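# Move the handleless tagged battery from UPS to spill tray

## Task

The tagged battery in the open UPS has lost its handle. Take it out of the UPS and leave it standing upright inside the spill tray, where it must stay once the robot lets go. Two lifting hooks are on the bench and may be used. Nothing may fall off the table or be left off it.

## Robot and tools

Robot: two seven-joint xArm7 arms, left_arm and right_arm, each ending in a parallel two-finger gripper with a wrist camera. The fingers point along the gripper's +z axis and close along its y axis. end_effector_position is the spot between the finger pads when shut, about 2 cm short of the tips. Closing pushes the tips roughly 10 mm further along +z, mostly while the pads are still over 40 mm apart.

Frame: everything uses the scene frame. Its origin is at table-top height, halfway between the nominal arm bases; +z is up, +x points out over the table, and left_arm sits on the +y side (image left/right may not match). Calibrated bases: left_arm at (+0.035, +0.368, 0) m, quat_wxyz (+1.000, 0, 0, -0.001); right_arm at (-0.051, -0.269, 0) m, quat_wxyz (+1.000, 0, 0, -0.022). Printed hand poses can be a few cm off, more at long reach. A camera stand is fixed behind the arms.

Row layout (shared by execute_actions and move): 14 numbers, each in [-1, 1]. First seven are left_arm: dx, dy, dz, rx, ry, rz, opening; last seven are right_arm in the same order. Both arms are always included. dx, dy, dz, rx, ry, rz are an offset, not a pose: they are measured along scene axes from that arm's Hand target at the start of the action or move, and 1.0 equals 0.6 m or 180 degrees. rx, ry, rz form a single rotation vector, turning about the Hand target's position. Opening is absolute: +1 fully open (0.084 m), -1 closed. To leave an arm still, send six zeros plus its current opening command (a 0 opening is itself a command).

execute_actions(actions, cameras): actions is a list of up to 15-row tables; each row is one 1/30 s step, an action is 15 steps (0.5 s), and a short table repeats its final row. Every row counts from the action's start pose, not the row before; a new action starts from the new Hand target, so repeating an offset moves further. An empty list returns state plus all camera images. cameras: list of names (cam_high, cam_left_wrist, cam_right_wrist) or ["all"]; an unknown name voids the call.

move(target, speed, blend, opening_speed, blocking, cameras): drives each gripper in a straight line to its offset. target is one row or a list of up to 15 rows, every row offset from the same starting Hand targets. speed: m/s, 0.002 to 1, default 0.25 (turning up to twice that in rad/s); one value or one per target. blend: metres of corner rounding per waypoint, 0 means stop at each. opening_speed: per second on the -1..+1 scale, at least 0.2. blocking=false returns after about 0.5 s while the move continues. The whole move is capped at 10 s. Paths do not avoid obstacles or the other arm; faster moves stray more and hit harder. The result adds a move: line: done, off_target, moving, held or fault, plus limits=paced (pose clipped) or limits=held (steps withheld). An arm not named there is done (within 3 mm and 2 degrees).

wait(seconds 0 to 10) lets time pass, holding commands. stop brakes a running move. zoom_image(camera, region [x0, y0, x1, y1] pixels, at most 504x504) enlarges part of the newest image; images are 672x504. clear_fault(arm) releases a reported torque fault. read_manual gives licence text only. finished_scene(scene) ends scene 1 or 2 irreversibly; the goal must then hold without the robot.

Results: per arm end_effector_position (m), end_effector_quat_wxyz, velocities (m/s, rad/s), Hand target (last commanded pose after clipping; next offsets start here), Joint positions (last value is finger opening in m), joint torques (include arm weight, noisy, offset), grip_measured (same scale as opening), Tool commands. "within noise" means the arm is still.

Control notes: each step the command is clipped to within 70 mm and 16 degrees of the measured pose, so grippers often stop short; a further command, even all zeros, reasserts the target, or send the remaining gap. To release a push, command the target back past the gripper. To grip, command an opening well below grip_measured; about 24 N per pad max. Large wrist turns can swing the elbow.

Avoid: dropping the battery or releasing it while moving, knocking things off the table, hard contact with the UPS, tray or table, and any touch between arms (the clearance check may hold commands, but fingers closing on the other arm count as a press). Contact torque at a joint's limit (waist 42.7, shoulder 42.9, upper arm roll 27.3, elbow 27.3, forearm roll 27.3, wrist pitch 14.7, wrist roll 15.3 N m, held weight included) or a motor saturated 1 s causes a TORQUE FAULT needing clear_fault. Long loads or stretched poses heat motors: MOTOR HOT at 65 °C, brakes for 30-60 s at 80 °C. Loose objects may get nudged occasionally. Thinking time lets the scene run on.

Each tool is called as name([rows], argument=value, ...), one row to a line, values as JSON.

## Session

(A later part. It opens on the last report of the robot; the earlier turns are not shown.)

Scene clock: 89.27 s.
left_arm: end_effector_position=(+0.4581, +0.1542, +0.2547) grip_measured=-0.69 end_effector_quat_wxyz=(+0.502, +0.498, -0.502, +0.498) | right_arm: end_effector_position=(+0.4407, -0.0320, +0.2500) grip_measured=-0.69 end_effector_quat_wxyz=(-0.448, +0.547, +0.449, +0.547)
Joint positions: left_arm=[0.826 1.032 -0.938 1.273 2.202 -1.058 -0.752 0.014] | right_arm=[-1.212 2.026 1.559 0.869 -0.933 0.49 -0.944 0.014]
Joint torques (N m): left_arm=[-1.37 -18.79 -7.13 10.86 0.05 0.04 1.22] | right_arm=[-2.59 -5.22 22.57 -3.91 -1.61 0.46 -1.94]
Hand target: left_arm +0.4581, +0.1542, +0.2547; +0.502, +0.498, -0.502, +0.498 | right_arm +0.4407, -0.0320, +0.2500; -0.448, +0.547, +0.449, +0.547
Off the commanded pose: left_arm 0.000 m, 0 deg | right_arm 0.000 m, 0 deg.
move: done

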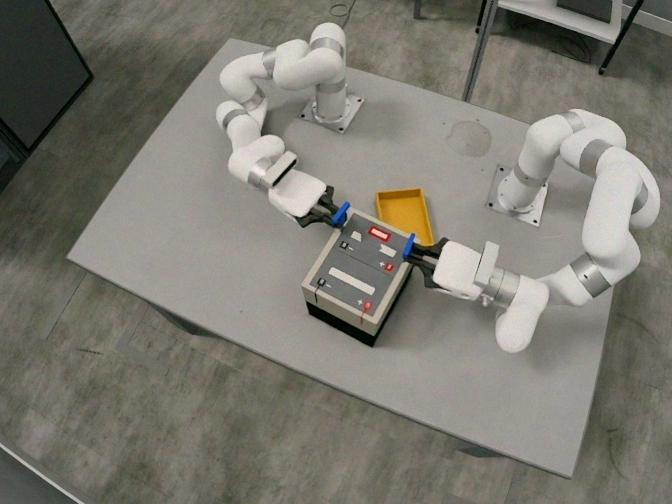

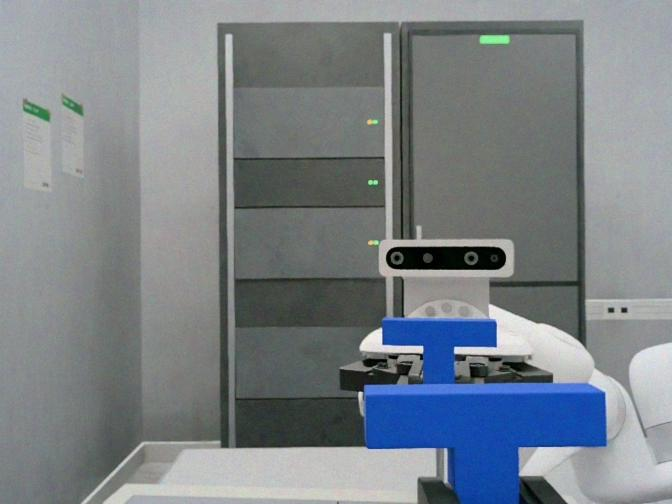

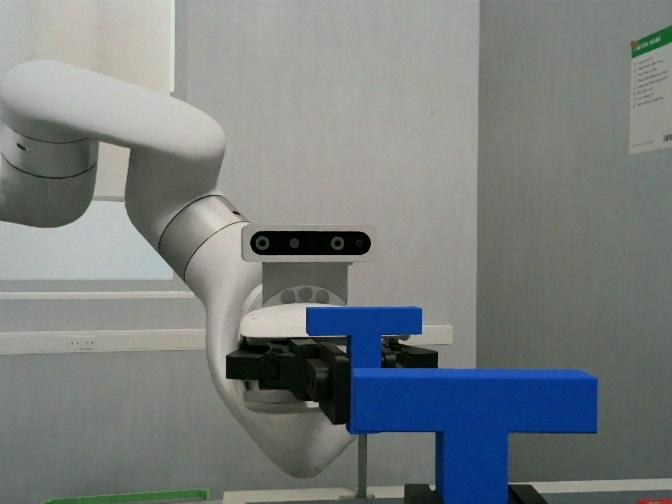

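move([
  [-0.0083,-0.0013,0.0042,0,0,0.1074,-1,-0.0078,0.0030,0.0042,0,0,-0.1074,-1],
  [-0.0158,-0.0055,0.0042,0,0,0.2148,-1,-0.0143,0.0085,0.0042,0,0,-0.2148,-1],
  [-0.0215,-0.0118,0.0042,0,0,0.3222,-1,-0.0187,0.0158,0.0042,0,0,-0.3222,-1],
], speed=0.15, blend=0.001, cameras=["cam_high"])

zoom_image(camera="cam_high", region=[330, 200, 420, 275])

Scene clock: 94.43 s.
left_arm: end_effector_position=(+0.4452, +0.1471, +0.2572) grip_measured=-0.69 end_effector_quat_wxyz=(+0.197, +0.679, -0.198, +0.679) | right_arm: end_effector_position=(+0.4295, -0.0225, +0.2525) grip_measured=-0.69 end_effector_quat_wxyz=(-0.127, +0.696, +0.127, +0.695)
Joint positions: left_arm=[0.774 0.933 -1.29 0.279 0.139 -1.479 0.882 0.014] | right_arm=[-0.424 1.005 1.221 0.603 0.087 -1.577 -0.921 0.014]
Joint torques (N m): left_arm=[-0.82 -8.24 -6.41 9.57 -0.42 -4.79 1.52] | right_arm=[0.28 -8.74 14.86 9.19 0.24 -3.91 -2.54]
Hand target: left_arm +0.4452, +0.1471, +0.2572; +0.197, +0.679, -0.198, +0.679 | right_arm +0.4295, -0.0226, +0.2525; -0.127, +0.696, +0.127, +0.695
Off the commanded pose: left_arm 0.000 m, 0 deg | right_arm 0.000 m, 0 deg.
move: done
Images, in order (width x height): cam_high 672x504.

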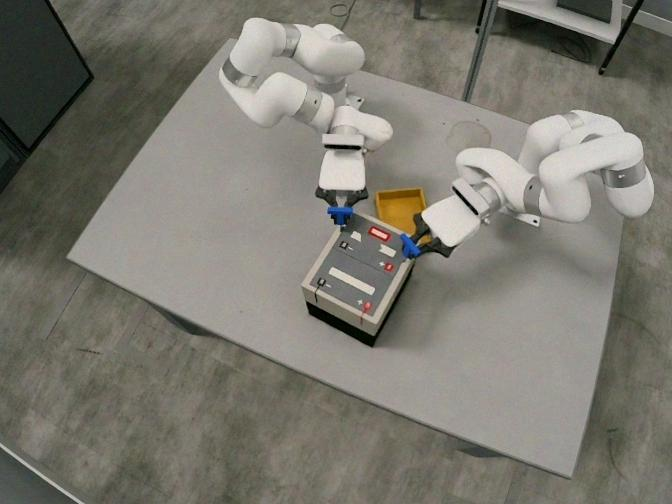

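Scaled by 5.600 from the camera's 672x504 image, which has a finer 960x720 frame.

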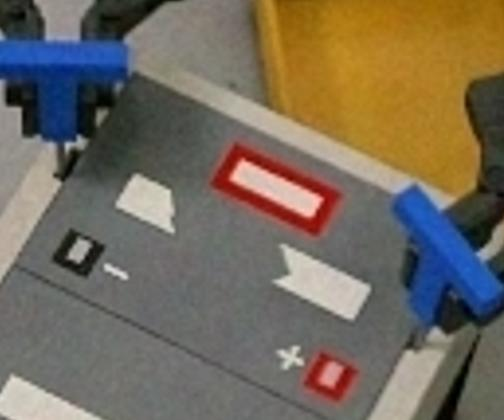

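move([
  [-0.0002,-0.0025,0,0,0,0,-1,0.0003,0.0025,0,0,0,0,-1],
  [-0.0002,-0.0025,0.02,0,0,0,-1,0.0003,0.0025,0.02,0,0,0,-1],
], speed=0.04, cameras=["cam_high"])

zoom_image(camera="cam_high", region=[330, 200, 420, 275])

Scene clock: 96.43 s.
left_arm: end_effector_position=(+0.4451, +0.1456, +0.2691) grip_measured=-0.69 end_effector_quat_wxyz=(+0.197, +0.679, -0.198, +0.679) | right_arm: end_effector_position=(+0.4297, -0.0210, +0.2645) grip_measured=-0.69 end_effector_quat_wxyz=(-0.127, +0.696, +0.128, +0.695)
Joint positions: left_arm=[0.808 0.9 -1.353 0.273 0.093 -1.453 0.866 0.014] | right_arm=[-0.441 0.979 1.261 0.6 0.124 -1.558 -0.924 0.014]
Joint torques (N m): left_arm=[2.74 -18.26 -14.74 4.78 3.02 -3.1 -1.42] | right_arm=[-2.13 -24.69 31.17 5.89 -3.06 -2.17 -1.73]
Hand target: left_arm +0.4451, +0.1456, +0.2692; +0.197, +0.679, -0.198, +0.679 | right_arm +0.4297, -0.0211, +0.2645; -0.127, +0.696, +0.127, +0.695
Off the commanded pose: left_arm 0.000 m, 0 deg | right_arm 0.000 m, 0 deg.
move: done
Images, in order (width x height): cam_high 672x504.

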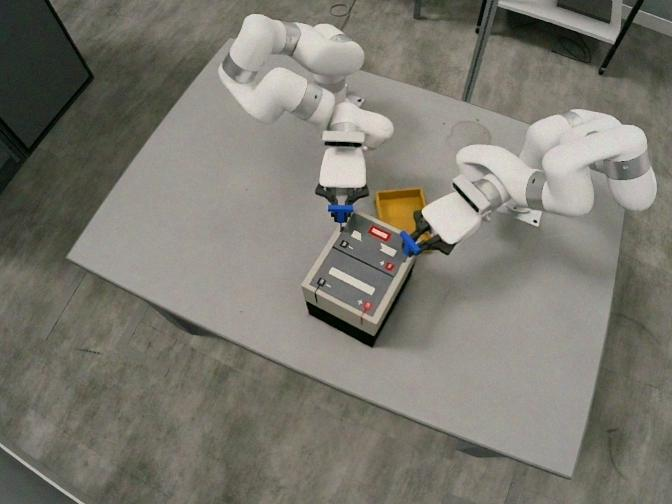

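Scaled by 5.600 from the camera's 672x504 image, which has a finer 960x720 frame.

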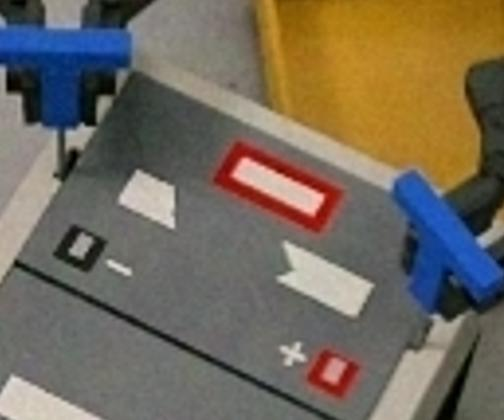

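move(target=[0,0,0.03,0,0,0,-1,0,0,0.03,0,0,0,-1], speed=0.05, cameras=["cam_high","cam_left_wrist","cam_right_wrist"])

zoom_image(camera="cam_high", region=[330, 200, 420, 275])

Scene clock: 97.77 s.
left_arm: end_effector_position=(+0.4451, +0.1456, +0.2872) grip_measured=-0.69 end_effector_quat_wxyz=(+0.197, +0.679, -0.198, +0.679) | right_arm: end_effector_position=(+0.4297, -0.0210, +0.2825) grip_measured=-0.69 end_effector_quat_wxyz=(-0.127, +0.696, +0.127, +0.695)
Joint positions: left_arm=[0.878 0.852 -1.454 0.263 0.032 -1.404 0.84 0.014] | right_arm=[-0.478 0.938 1.323 0.592 0.175 -1.526 -0.926 0.014]
Joint torques (N m): left_arm=[2.86 -16.53 -14.55 6.48 3.05 -3.13 -1.51] | right_arm=[-1.92 -23.93 31.18 6.84 -3.13 -2.02 -1.76]
Hand target: left_arm +0.4451, +0.1456, +0.2872; +0.197, +0.679, -0.198, +0.679 | right_arm +0.4297, -0.0211, +0.2825; -0.127, +0.696, +0.127, +0.695
Off the commanded pose: left_arm 0.000 m, 0 deg | right_arm 0.000 m, 0 deg.
move: done

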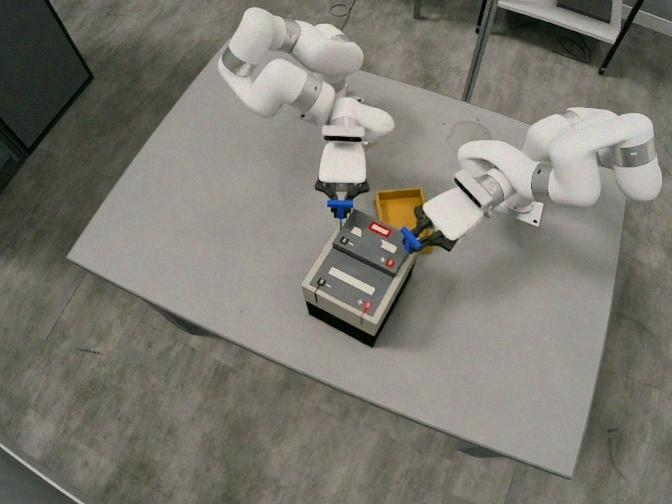

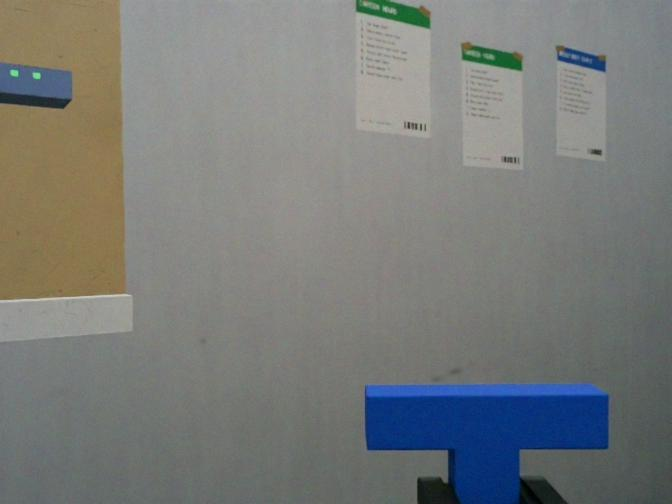

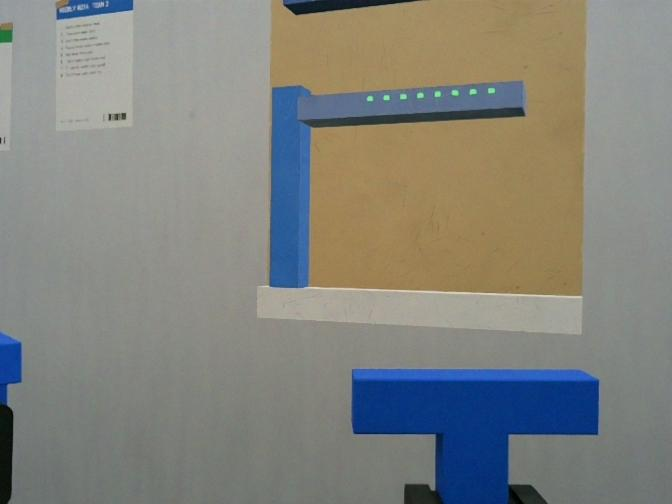

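Scaled by 5.600 from the camera's 672x504 image, which has a finer 960x720 frame.

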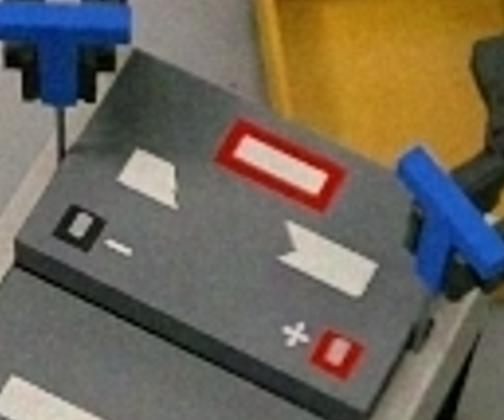

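move(target=[0,0,0.185,0,0,0,-1,0,0,0.185,0,0,0,-1], speed=0.08, cameras=["cam_high"])

zoom_image(camera="cam_high", region=[310, 170, 430, 290])

Scene clock: 102.23 s.
left_arm: end_effector_position=(+0.4451, +0.1456, +0.3982) grip_measured=-0.69 end_effector_quat_wxyz=(+0.197, +0.679, -0.198, +0.679) | right_arm: end_effector_position=(+0.4297, -0.0211, +0.3935) grip_measured=-0.69 end_effector_quat_wxyz=(-0.127, +0.696, +0.127, +0.695)
Joint positions: left_arm=[1.35 0.786 -2.152 0.307 -0.377 -1.041 0.872 0.014] | right_arm=[-0.75 0.751 1.756 0.633 0.498 -1.288 -1.005 0.014]
Joint torques (N m): left_arm=[2.59 3.68 -13.19 21.71 3.11 -2.75 0.97] | right_arm=[-1.7 -16.79 29.47 17.92 -3.36 -1.31 -1.74]
Hand target: left_arm +0.4451, +0.1456, +0.3982; +0.197, +0.679, -0.198, +0.679 | right_arm +0.4297, -0.0211, +0.3935; -0.127, +0.696, +0.127, +0.695
Off the commanded pose: left_arm 0.000 m, 0 deg | right_arm 0.000 m, 0 deg.
move: done
Images, in order (width x height): cam_high 672x504.

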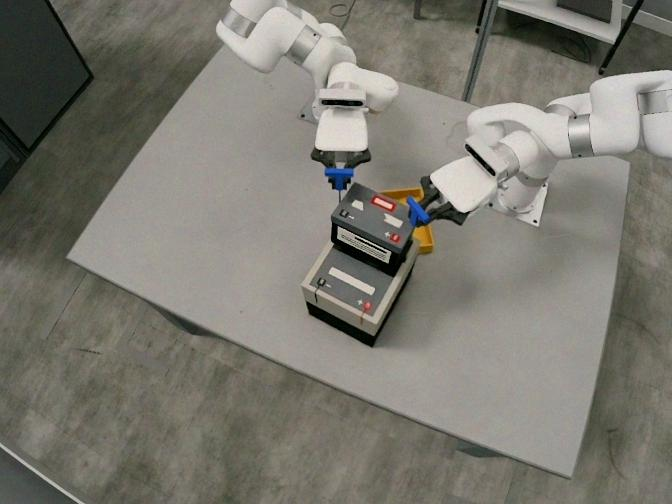

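Scaled by 4.200 from the camera's 672x504 image, which has a finer 960x720 frame.

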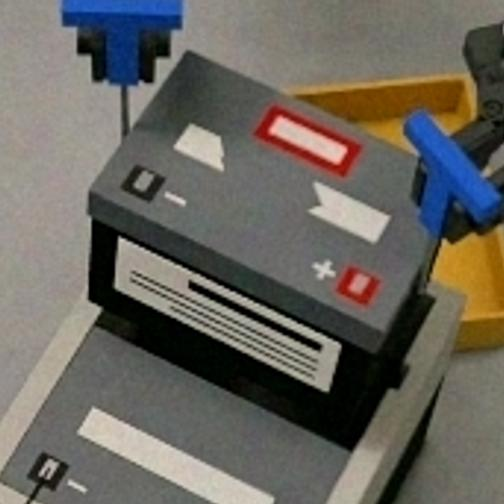

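move([
  [-0.02823,0.00473,0,0,0,-0.05093,-1,-0.07218,0.01237,0,0,0,-0.05093,-1],
  [-0.0569,0.00588,0,0,0,-0.10186,-1,-0.14298,0.02807,0,0,0,-0.10186,-1],
  [-0.08655,0.00357,0,0,0,-0.15279,-1,-0.21193,0.04682,0,0,0,-0.15279,-1],
], speed=0.13, blend=0.005, cameras=["cam_high"])

Scene clock: 106.13 s.
left_arm: end_effector_position=(+0.3931, +0.1478, +0.3982) grip_measured=-0.69 end_effector_quat_wxyz=(+0.353, +0.612, -0.354, +0.613) | right_arm: end_effector_position=(+0.3025, +0.0070, +0.3935) grip_measured=-0.69 end_effector_quat_wxyz=(+0.042, +0.706, -0.041, +0.706)
Joint positions: left_arm=[1.658 1.322 -2.126 0.211 -0.121 -0.29 1.086 0.014] | right_arm=[0.262 0.303 1.126 0.841 1.295 -1.691 -0.741 0.014]
Joint torques (N m): left_arm=[1.78 2.16 -10.94 16.29 4.41 -0.69 0.81] | right_arm=[3.09 -24.22 5.54 18.34 -2.53 -5.27 2.6]
Hand target: left_arm +0.3931, +0.1478, +0.3982; +0.353, +0.612, -0.354, +0.613 | right_arm +0.3025, +0.0070, +0.3935; +0.042, +0.706, -0.042, +0.706
Off the commanded pose: left_arm 0.000 m, 0 deg | right_arm 0.000 m, 0 deg.
joint sent to its limit (right arm) — joint 6 (wrist pitch), lower limit. The joint targets still meet the commanded pose.
move: done
Images, in order (width x height): cam_high 672x504.

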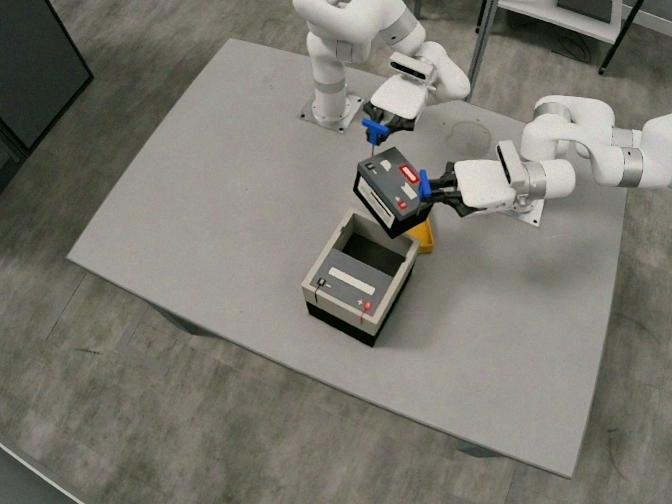

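move(target=[-0.03117,-0.00558,0,0,0,-0.05093,-1,-0.06662,0.02148,0,0,0,-0.05093,-1], speed=0.1)

Scene clock: 108.23 s.
left_arm: end_effector_position=(+0.3744, +0.1444, +0.3982) grip_measured=-0.69 end_effector_quat_wxyz=(+0.401, +0.582, -0.401, +0.582) | right_arm: end_effector_position=(+0.2625, +0.0199, +0.3935) grip_measured=-0.69 end_effector_quat_wxyz=(+0.098, +0.700, -0.098, +0.700)
Joint positions: left_arm=[1.692 1.434 -2.085 0.24 -0.092 -0.039 1.133 0.014] | right_arm=[1.112 0.275 0.322 1.009 1.575 -1.692 -0.744 0.014]
Joint torques (N m): left_arm=[1.55 1.55 -10.83 13.76 3.17 -0.17 0.73] | right_arm=[2.6 -17.86 -2.37 17.98 -2.59 -4.87 2.68]
Hand target: left_arm +0.3744, +0.1444, +0.3982; +0.401, +0.582, -0.401, +0.582 | right_arm +0.2625, +0.0199, +0.3935; +0.098, +0.700, -0.098, +0.700
Off the commanded pose: left_arm 0.000 m, 0 deg | right_arm 0.000 m, 0 deg.
joint sent to its limit (right arm) — joint 6 (wrist pitch), lower limit. The joint targets still meet the commanded pose.
move: done

move(target=[-0.03318,-0.00859,0,0,0,-0.05093,-1,-0.06388,0.02379,0,0,0,-0.05093,-1], speed=0.1)

Scene clock: 109.83 s.
left_arm: end_effector_position=(+0.3545, +0.1393, +0.3982) grip_measured=-0.69 end_effector_quat_wxyz=(+0.446, +0.548, -0.447, +0.549) | right_arm: end_effector_position=(+0.2242, +0.0342, +0.3935) grip_measured=-0.69 end_effector_quat_wxyz=(+0.154, +0.690, -0.153, +0.690)
Joint positions: left_arm=[1.69 1.509 -2.048 0.286 -0.08 0.182 1.17 0.014] | right_arm=[1.707 0.41 -0.286 1.223 1.834 -1.692 -0.827 0.014]
Joint torques (N m): left_arm=[-4.96 1.16 -10.89 12.3 2.2 0.31 0.79] | right_arm=[2.46 -17.24 -10.43 17.39 -2.84 -4.16 -1.44]
Hand target: left_arm +0.3545, +0.1393, +0.3982; +0.446, +0.548, -0.447, +0.549 | right_arm +0.2242, +0.0342, +0.3935; +0.154, +0.690, -0.153, +0.690
Off the commanded pose: left_arm 0.000 m, 0 deg | right_arm 0.000 m, 0 deg.
joint sent to its limit (right arm) — joint 6 (wrist pitch), lower limit. The joint targets still meet the commanded pose.
move: done

move(target=[-0.03563,-0.01115,0,0,0,-0.05093,-1,-0.06075,0.02568,0,0,0,-0.05093,-1], speed=0.1, cameras=["cam_high"])

zoom_image(camera="cam_high", region=[350, 120, 470, 270])

Scene clock: 111.47 s.
left_arm: end_effector_position=(+0.3331, +0.1326, +0.3982) grip_measured=-0.69 end_effector_quat_wxyz=(+0.488, +0.511, -0.489, +0.511) | right_arm: end_effector_position=(+0.1878, +0.0496, +0.3935) grip_measured=-0.69 end_effector_quat_wxyz=(+0.208, +0.676, -0.208, +0.676)
Joint positions: left_arm=[1.656 1.558 -2.018 0.34 -0.079 0.372 1.199 0.014] | right_arm=[1.991 0.638 -0.675 1.477 2.106 -1.692 -0.998 0.014]
Joint torques (N m): left_arm=[-4.84 0.58 -11.15 10.93 -0.67 0.57 0.78] | right_arm=[1.82 -16.97 -19.14 16.31 -3.11 -3.29 -1.45]
Hand target: left_arm +0.3331, +0.1326, +0.3982; +0.488, +0.511, -0.489, +0.511 | right_arm +0.1878, +0.0496, +0.3935; +0.208, +0.676, -0.208, +0.676
Off the commanded pose: left_arm 0.000 m, 0 deg | right_arm 0.000 m, 0 deg.
joint sent to its limit (right arm) — joint 6 (wrist pitch), lower limit. The joint targets still meet the commanded pose.
move: done
Images, in order (width x height): cam_high 672x504.

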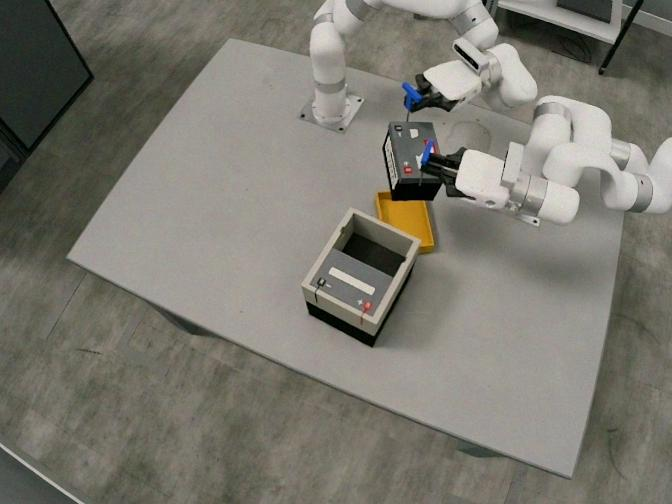

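Scaled by 3.360 from the camera's 672x504 image, which has a finer 960x720 frame.

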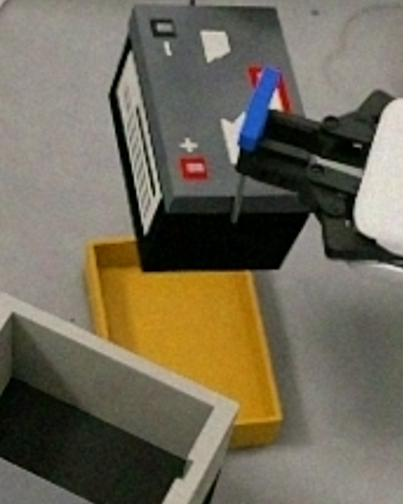

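move(target=[0,0,-0.3425,0,0,0,-1,0,0,-0.3425,0,0,0,-1], speed=0.1, cameras=["cam_high","cam_left_wrist"])

zoom_image(camera="cam_high", region=[350, 150, 450, 270])

Scene clock: 114.67 s.
left_arm: end_effector_position=(+0.3331, +0.1326, +0.1927) grip_measured=-0.69 end_effector_quat_wxyz=(+0.488, +0.511, -0.489, +0.511) | right_arm: end_effector_position=(+0.1878, +0.0496, +0.1881) grip_measured=-0.69 end_effector_quat_wxyz=(+0.208, +0.676, -0.208, +0.676)
Joint positions: left_arm=[1.708 1.58 -1.293 0.275 0.097 0.362 1.757 0.014] | right_arm=[1.918 1.056 -0.527 1.453 2.321 -1.511 -0.633 0.014]
Joint torques (N m): left_arm=[-4.94 1.88 -10.27 -7.18 1.14 5.27 0.77] | right_arm=[-3.47 -20.93 -20.17 10.8 -2.61 -2.85 2.71]
Hand target: left_arm +0.3331, +0.1326, +0.1927; +0.488, +0.511, -0.489, +0.511 | right_arm +0.1878, +0.0496, +0.1880; +0.208, +0.676, -0.208, +0.676
Off the commanded pose: left_arm 0.000 m, 0 deg | right_arm 0.000 m, 0 deg.
move: done
Images, in order (width x height): cam_high 672x504, cam_left_wrist 672x504.

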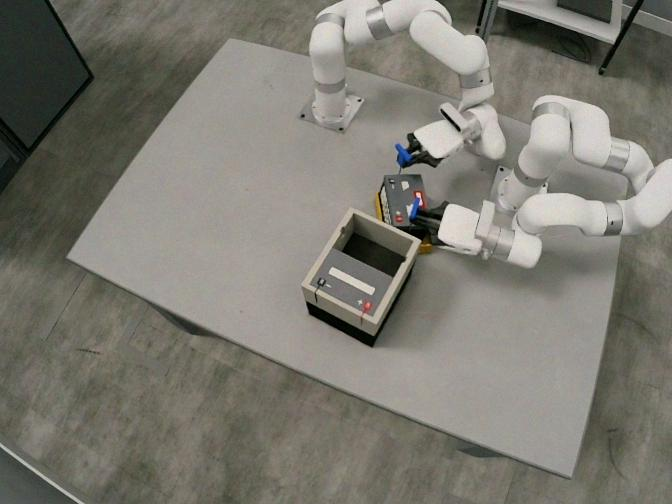

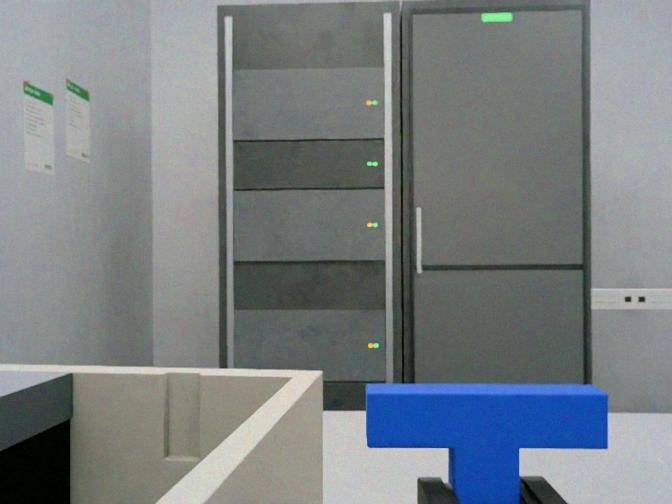

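Scaled by 4.200 from the camera's 672x504 image, which has a finer 960x720 frame.

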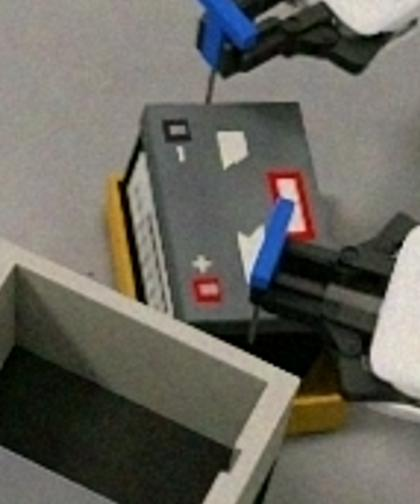

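zoom_image(camera="cam_high", region=[368, 165, 428, 210])

zoom_image(camera="cam_high", region=[380, 210, 440, 255])

Scaled by 8.400 from the camera's 672x504 image, which has a finer 960x720 frame.

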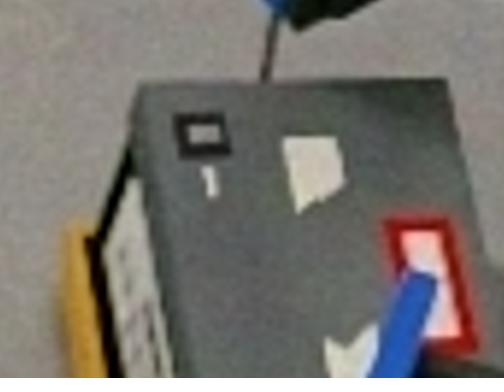

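Scaled by 8.400 from the camera's 672x504 image, which has a finer 960x720 frame.

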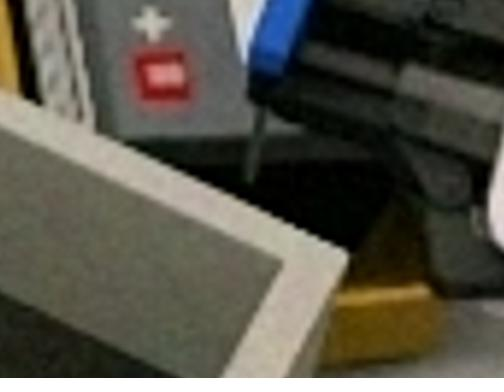

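zoom_image(camera="cam_high", region=[368, 184, 400, 226])

zoom_image(camera="cam_high", region=[405, 218, 441, 260])

Scaled by 12.000 from the camera's 672x504 image, which has a finer 960x720 frame.

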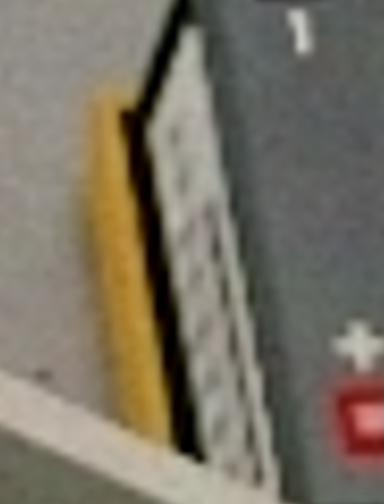

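Scaled by 12.000 from the camera's 672x504 image, which has a finer 960x720 frame.

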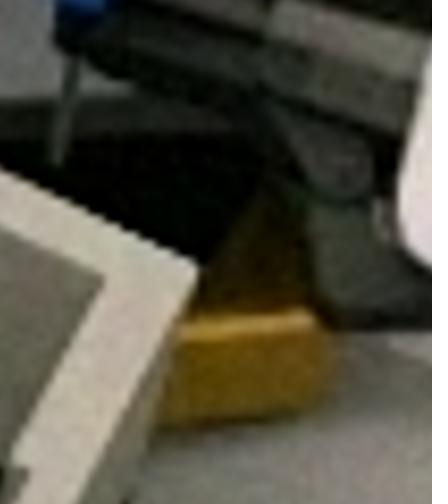

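move(target=[-0.0047,0.015,0,0,0,0,-1,-0.0047,0.015,0,0,0,0,-1], speed=0.04, cameras=["cam_high"])

zoom_image(camera="cam_high", region=[368, 184, 400, 226])

zoom_image(camera="cam_high", region=[375, 165, 441, 260])

Scene clock: 122.13 s.
left_arm: end_effector_position=(+0.3303, +0.1416, +0.1927) grip_measured=-0.69 end_effector_quat_wxyz=(+0.488, +0.511, -0.489, +0.511) | right_arm: end_effector_position=(+0.1849, +0.0586, +0.1880) grip_measured=-0.69 end_effector_quat_wxyz=(+0.208, +0.676, -0.208, +0.676)
Joint positions: left_arm=[1.754 1.57 -1.292 0.269 0.096 0.403 1.759 0.014] | right_arm=[1.909 1.073 -0.519 1.501 2.323 -1.533 -0.653 0.014]
Joint torques (N m): left_arm=[2 -7.88 -9.92 -13.56 -1.67 5.46 0.79] | right_arm=[-3.52 -21.43 -20.13 11.28 -2.62 -5.85 -1.38]
Hand target: left_arm +0.3303, +0.1416, +0.1927; +0.488, +0.511, -0.489, +0.511 | right_arm +0.1849, +0.0586, +0.1880; +0.208, +0.676, -0.208, +0.676
Off the commanded pose: left_arm 0.000 m, 0 deg | right_arm 0.000 m, 0 deg.
move: done
Images, in order (width x height): cam_high 672x504.

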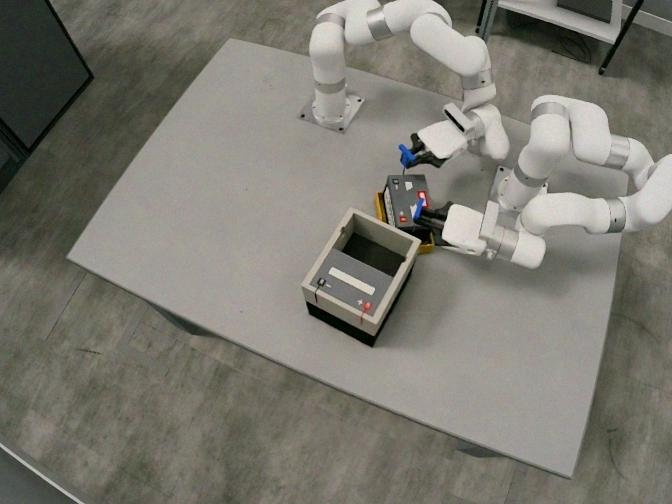

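Scaled by 12.000 from the camera's 672x504 image, which has a finer 960x720 frame.

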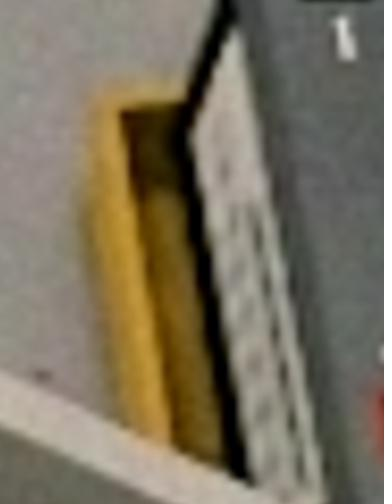

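Scaled by 5.305 from the camera's 672x504 image, which has a finer 960x720 frame.

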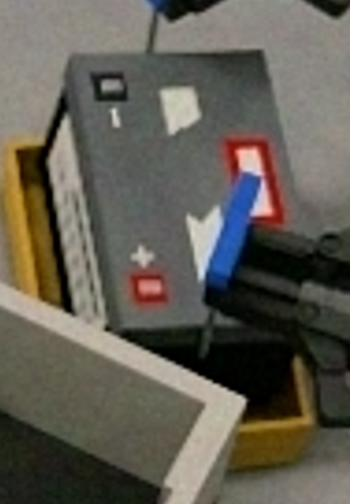

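move([
  [0.0087,0.0048,0,0,0,0,-1,0.0087,0.0048,0,0,0,0,-1],
  [0.0087,0.0048,-0.0417,0,0,0,-1,0.0087,0.0048,-0.0417,0,0,0,-1],
], speed=0.06, blend=0.003, cameras=["cam_high"])

zoom_image(camera="cam_high", region=[375, 165, 441, 260])

zoom_image(camera="cam_high", region=[368, 184, 400, 226])

Scene clock: 124.00 s.
left_arm: end_effector_position=(+0.3355, +0.1445, +0.1677) grip_measured=-0.69 end_effector_quat_wxyz=(+0.488, +0.511, -0.489, +0.511) | right_arm: end_effector_position=(+0.1902, +0.0615, +0.1630) grip_measured=-0.69 end_effector_quat_wxyz=(+0.208, +0.676, -0.208, +0.676)
Joint positions: left_arm=[1.732 1.578 -1.214 0.311 0.116 0.419 1.82 0.014] | right_arm=[1.882 1.144 -0.502 1.554 2.336 -1.523 -0.634 0.014]
Joint torques (N m): left_arm=[-4.86 1.62 -10.3 -8.8 0.89 5.83 0.71] | right_arm=[-3.52 -22.28 -20.72 10.77 -2.58 -2.79 2.73]
Hand target: left_arm +0.3355, +0.1445, +0.1677; +0.488, +0.511, -0.489, +0.511 | right_arm +0.1902, +0.0615, +0.1630; +0.208, +0.676, -0.208, +0.676
Off the commanded pose: left_arm 0.000 m, 0 deg | right_arm 0.000 m, 0 deg.
move: done
Images, in order (width x height): cam_high 672x504.

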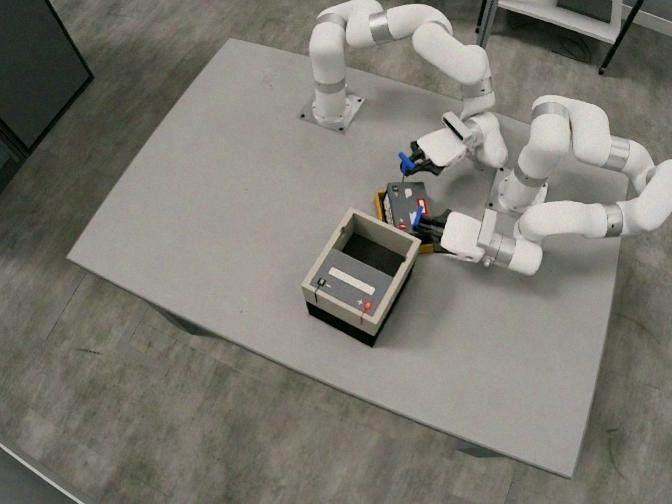

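Scaled by 5.305 from the camera's 672x504 image, which has a finer 960x720 frame.

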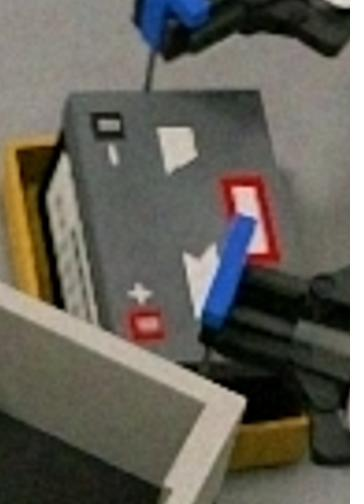

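Scaled by 12.000 from the camera's 672x504 image, which has a finer 960x720 frame.

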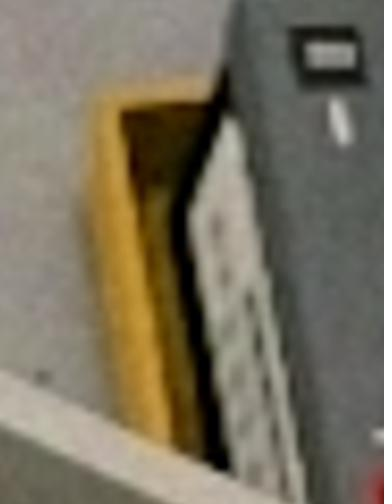

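move([
  [0,0,-0.011,0,0,0,-1,0,0,-0.011,0,0,0,-1],
  [0,0,-0.0208,0,0,0,-1,0,0,-0.0208,0,0,0,-1],
], speed=0.03, blend=0.001, cameras=["cam_high","cam_left_wrist","cam_right_wrist"])

zoom_image(camera="cam_high", region=[375, 165, 441, 260])

Scene clock: 125.17 s.
left_arm: end_effector_position=(+0.3355, +0.1444, +0.1553) grip_measured=-0.69 end_effector_quat_wxyz=(+0.489, +0.511, -0.489, +0.511) | right_arm: end_effector_position=(+0.1901, +0.0615, +0.1507) grip_measured=-0.69 end_effector_quat_wxyz=(+0.208, +0.676, -0.208, +0.676)
Joint positions: left_arm=[1.721 1.583 -1.174 0.326 0.126 0.421 1.85 0.014] | right_arm=[1.874 1.176 -0.492 1.573 2.345 -1.52 -0.621 0.014]
Joint torques (N m): left_arm=[-3.73 -3.95 -7.42 -3.08 1.69 1.91 1.23] | right_arm=[-4.12 -18.15 -13.11 11.01 -1.13 2.15 3.04]
Hand target: left_arm +0.3355, +0.1445, +0.1552; +0.488, +0.511, -0.489, +0.511 | right_arm +0.1902, +0.0615, +0.1505; +0.208, +0.676, -0.208, +0.676
Off the commanded pose: left_arm 0.000 m, 0 deg | right_arm 0.000 m, 0 deg.
move: done

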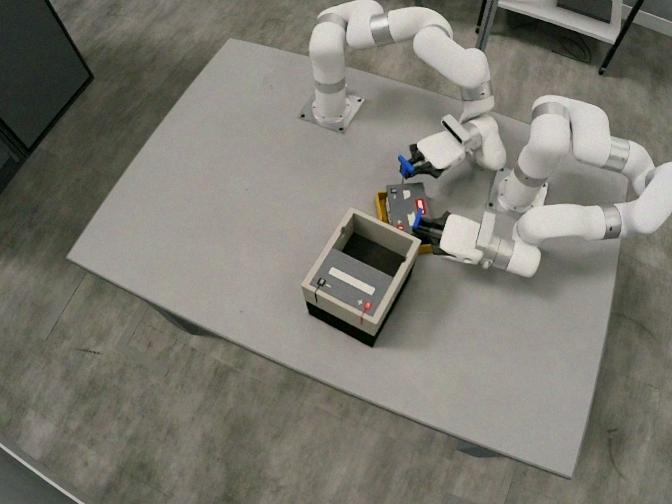

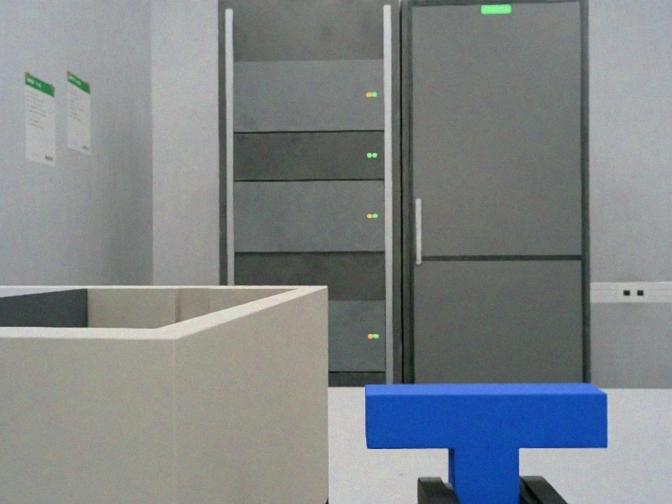

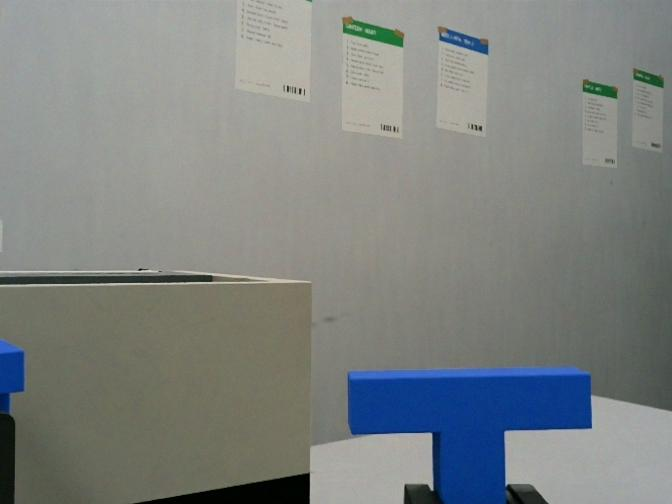

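Scaled by 5.305 from the camera's 672x504 image, which has a finer 960x720 frame.

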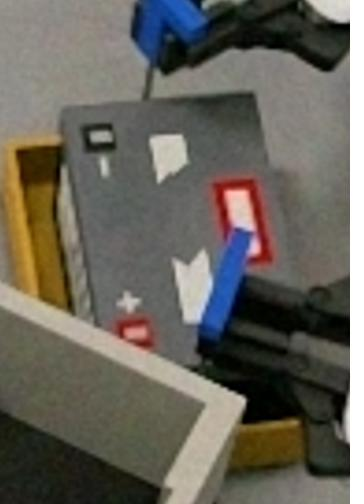

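zoom_image(camera="cam_high", region=[378, 172, 434, 214])

zoom_image(camera="cam_high", region=[398, 208, 440, 255])

Scaled by 9.000 from the camera's 672x504 image, which has a finer 960x720 frame.

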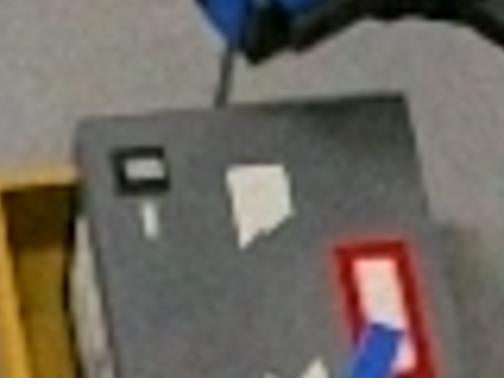

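Scaled by 10.723 from the camera's 672x504 image, which has a finer 960x720 frame.

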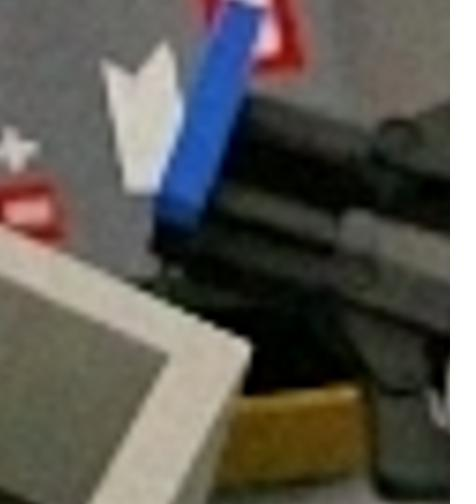

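move(target=[0.0145,0.0081,0,0,0,0,-1,-0.0145,-0.0081,0,0,0,0,-1], speed=0.05, cameras=["cam_high"])

zoom_image(camera="cam_high", region=[375, 165, 441, 260])

Scene clock: 127.70 s.
left_arm: end_effector_position=(+0.3442, +0.1493, +0.1552) grip_measured=-0.69 end_effector_quat_wxyz=(+0.488, +0.511, -0.489, +0.511) | right_arm: end_effector_position=(+0.1815, +0.0567, +0.1505) grip_measured=-0.69 end_effector_quat_wxyz=(+0.208, +0.676, -0.208, +0.676)
Joint positions: left_arm=[1.714 1.587 -1.187 0.355 0.121 0.443 1.843 0.014] | right_arm=[1.896 1.162 -0.489 1.54 2.356 -1.519 -0.604 0.014]
Joint torques (N m): left_arm=[-3.23 -4.42 -11.75 -2.07 -1 2.4 -1.29] | right_arm=[2.25 -29.88 -10.75 3.32 0.21 -3.12 2.06]
Hand target: left_arm +0.3442, +0.1493, +0.1552; +0.488, +0.511, -0.489, +0.511 | right_arm +0.1815, +0.0566, +0.1505; +0.208, +0.676, -0.208, +0.676
Off the commanded pose: left_arm 0.000 m, 0 deg | right_arm 0.000 m, 0 deg.
move: done
Images, in order (width x height): cam_high 672x504.

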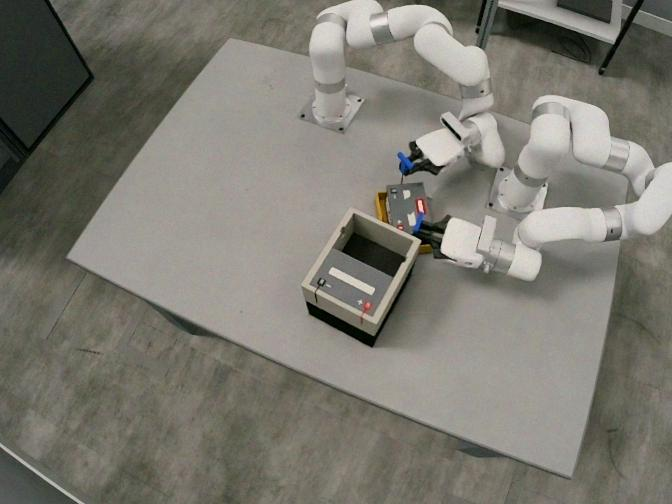

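Scaled by 5.305 from the camera's 672x504 image, which has a finer 960x720 frame.

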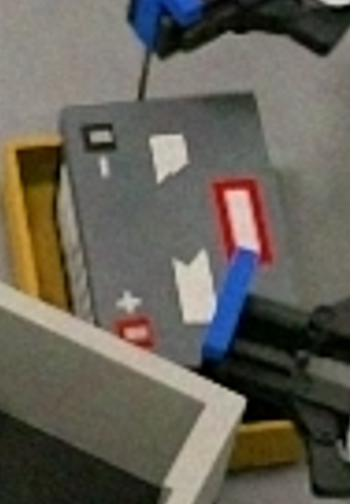

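move(target=[0,0,0.03,0,0,0,-1,0,0,0.03,0,0,0,-1], speed=0.04, cameras=["cam_high"])

zoom_image(camera="cam_high", region=[375, 165, 441, 260])

Scene clock: 128.87 s.
left_arm: end_effector_position=(+0.3442, +0.1493, +0.1732) grip_measured=-0.69 end_effector_quat_wxyz=(+0.488, +0.511, -0.489, +0.511) | right_arm: end_effector_position=(+0.1815, +0.0566, +0.1685) grip_measured=-0.69 end_effector_quat_wxyz=(+0.208, +0.676, -0.208, +0.676)
Joint positions: left_arm=[1.728 1.58 -1.244 0.335 0.106 0.44 1.8 0.014] | right_arm=[1.907 1.116 -0.502 1.512 2.342 -1.526 -0.623 0.014]
Joint torques (N m): left_arm=[3.53 -13.7 -11.64 -7.7 -0.93 -0.75 -1.23] | right_arm=[2.29 -29.86 -15.68 3.42 -2.16 -3.18 -2.1]
Hand target: left_arm +0.3442, +0.1493, +0.1732; +0.488, +0.511, -0.489, +0.511 | right_arm +0.1815, +0.0566, +0.1685; +0.208, +0.676, -0.208, +0.676
Off the commanded pose: left_arm 0.000 m, 0 deg | right_arm 0.000 m, 0 deg.
move: done
Images, in order (width x height): cam_high 672x504.

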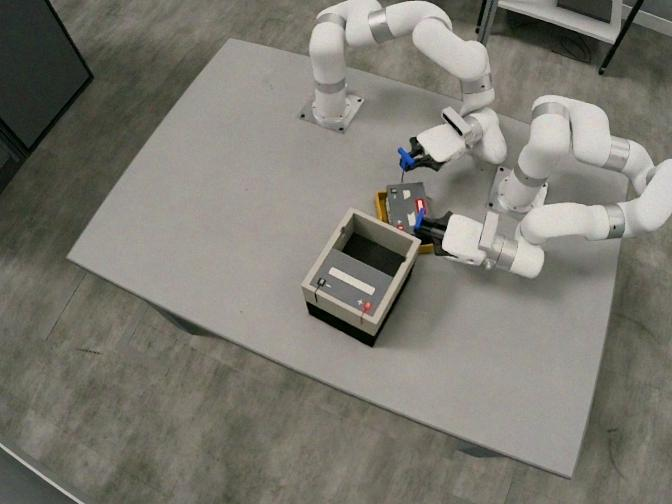

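Scaled by 5.305 from the camera's 672x504 image, which has a finer 960x720 frame.

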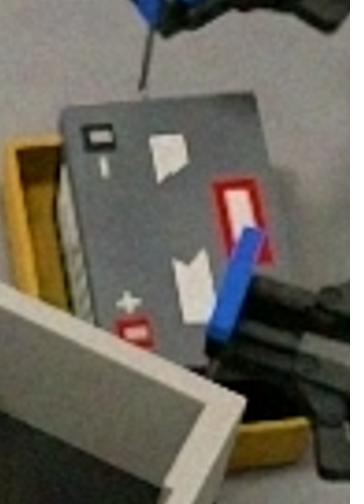

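move([
  [0,0,0.2113,0,0,0,-1,0,0,0.2192,0,0,0,-1],
  [0.1763,0.0845,0.2613,0,0,0,-1,0.1142,-0.2277,0.2692,0,0,0,-1],
  [0.1263,0.3345,0.2613,0.3743,0.3917,0.3743,-1,0.2308,-0.511,0.2692,0.1488,0.4838,0.1488,-1],
], speed=[0.12,0.2,0.3], blend=0.02, cameras=["cam_high","cam_left_wrist","cam_right_wrist"])

Scene clock: 135.83 s.
left_arm: end_effector_position=(+0.4200, +0.3500, +0.3300) grip_measured=-0.69 end_effector_quat_wxyz=(+0.000, +1.000, +0.000, +0.000) | right_arm: end_effector_position=(+0.3199, -0.2500, +0.3300) grip_measured=-0.69 end_effector_quat_wxyz=(+0.001, +1.000, +0.000, +0.000)
Joint positions: left_arm=[2.476 0.372 -2.633 1.092 0.179 1.423 -0.214 0.014] | right_arm=[2.23 -0.774 -1.346 1.52 2.384 -1.692 -2.33 0.014]
Joint torques (N m): left_arm=[3.7 4.32 -3.86 19.57 1.34 -0.35 -1.29] | right_arm=[2.34 19.96 13.96 10.76 1.12 -2.95 -2.08]
Hand target: left_arm +0.4200, +0.3500, +0.3300; +0.000, +1.000, +0.000, +0.000 | right_arm +0.3199, -0.2500, +0.3300; +0.001, +1.000, +0.000, +0.000
Off the commanded pose: left_arm 0.000 m, 0 deg | right_arm 0.000 m, 0 deg.
joint sent to its limit (right arm) — joint 6 (wrist pitch), lower limit. The joint targets still meet the commanded pose.
move: done

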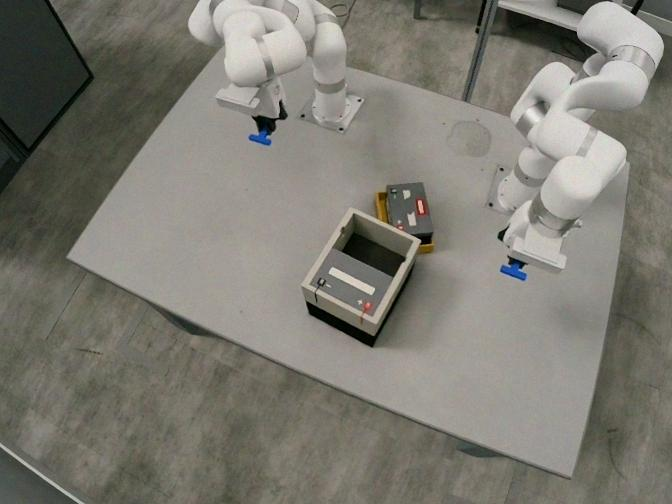

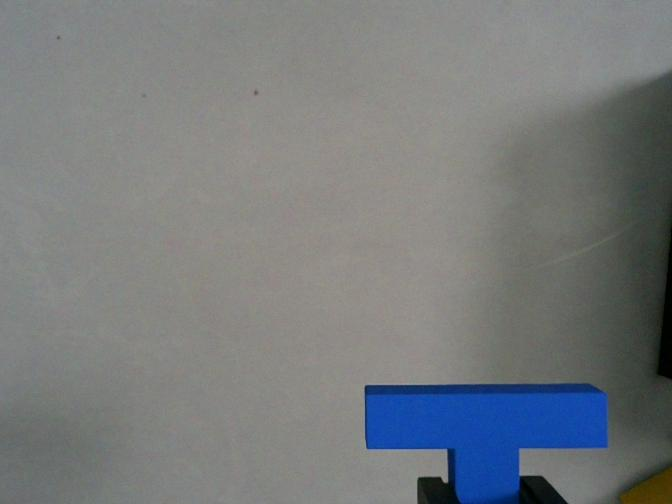

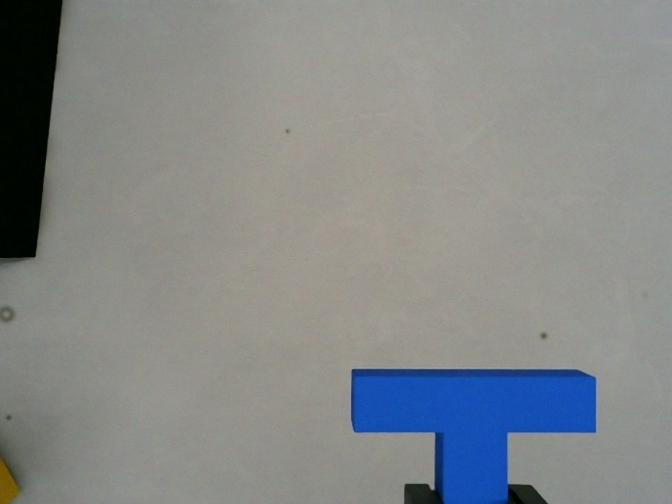

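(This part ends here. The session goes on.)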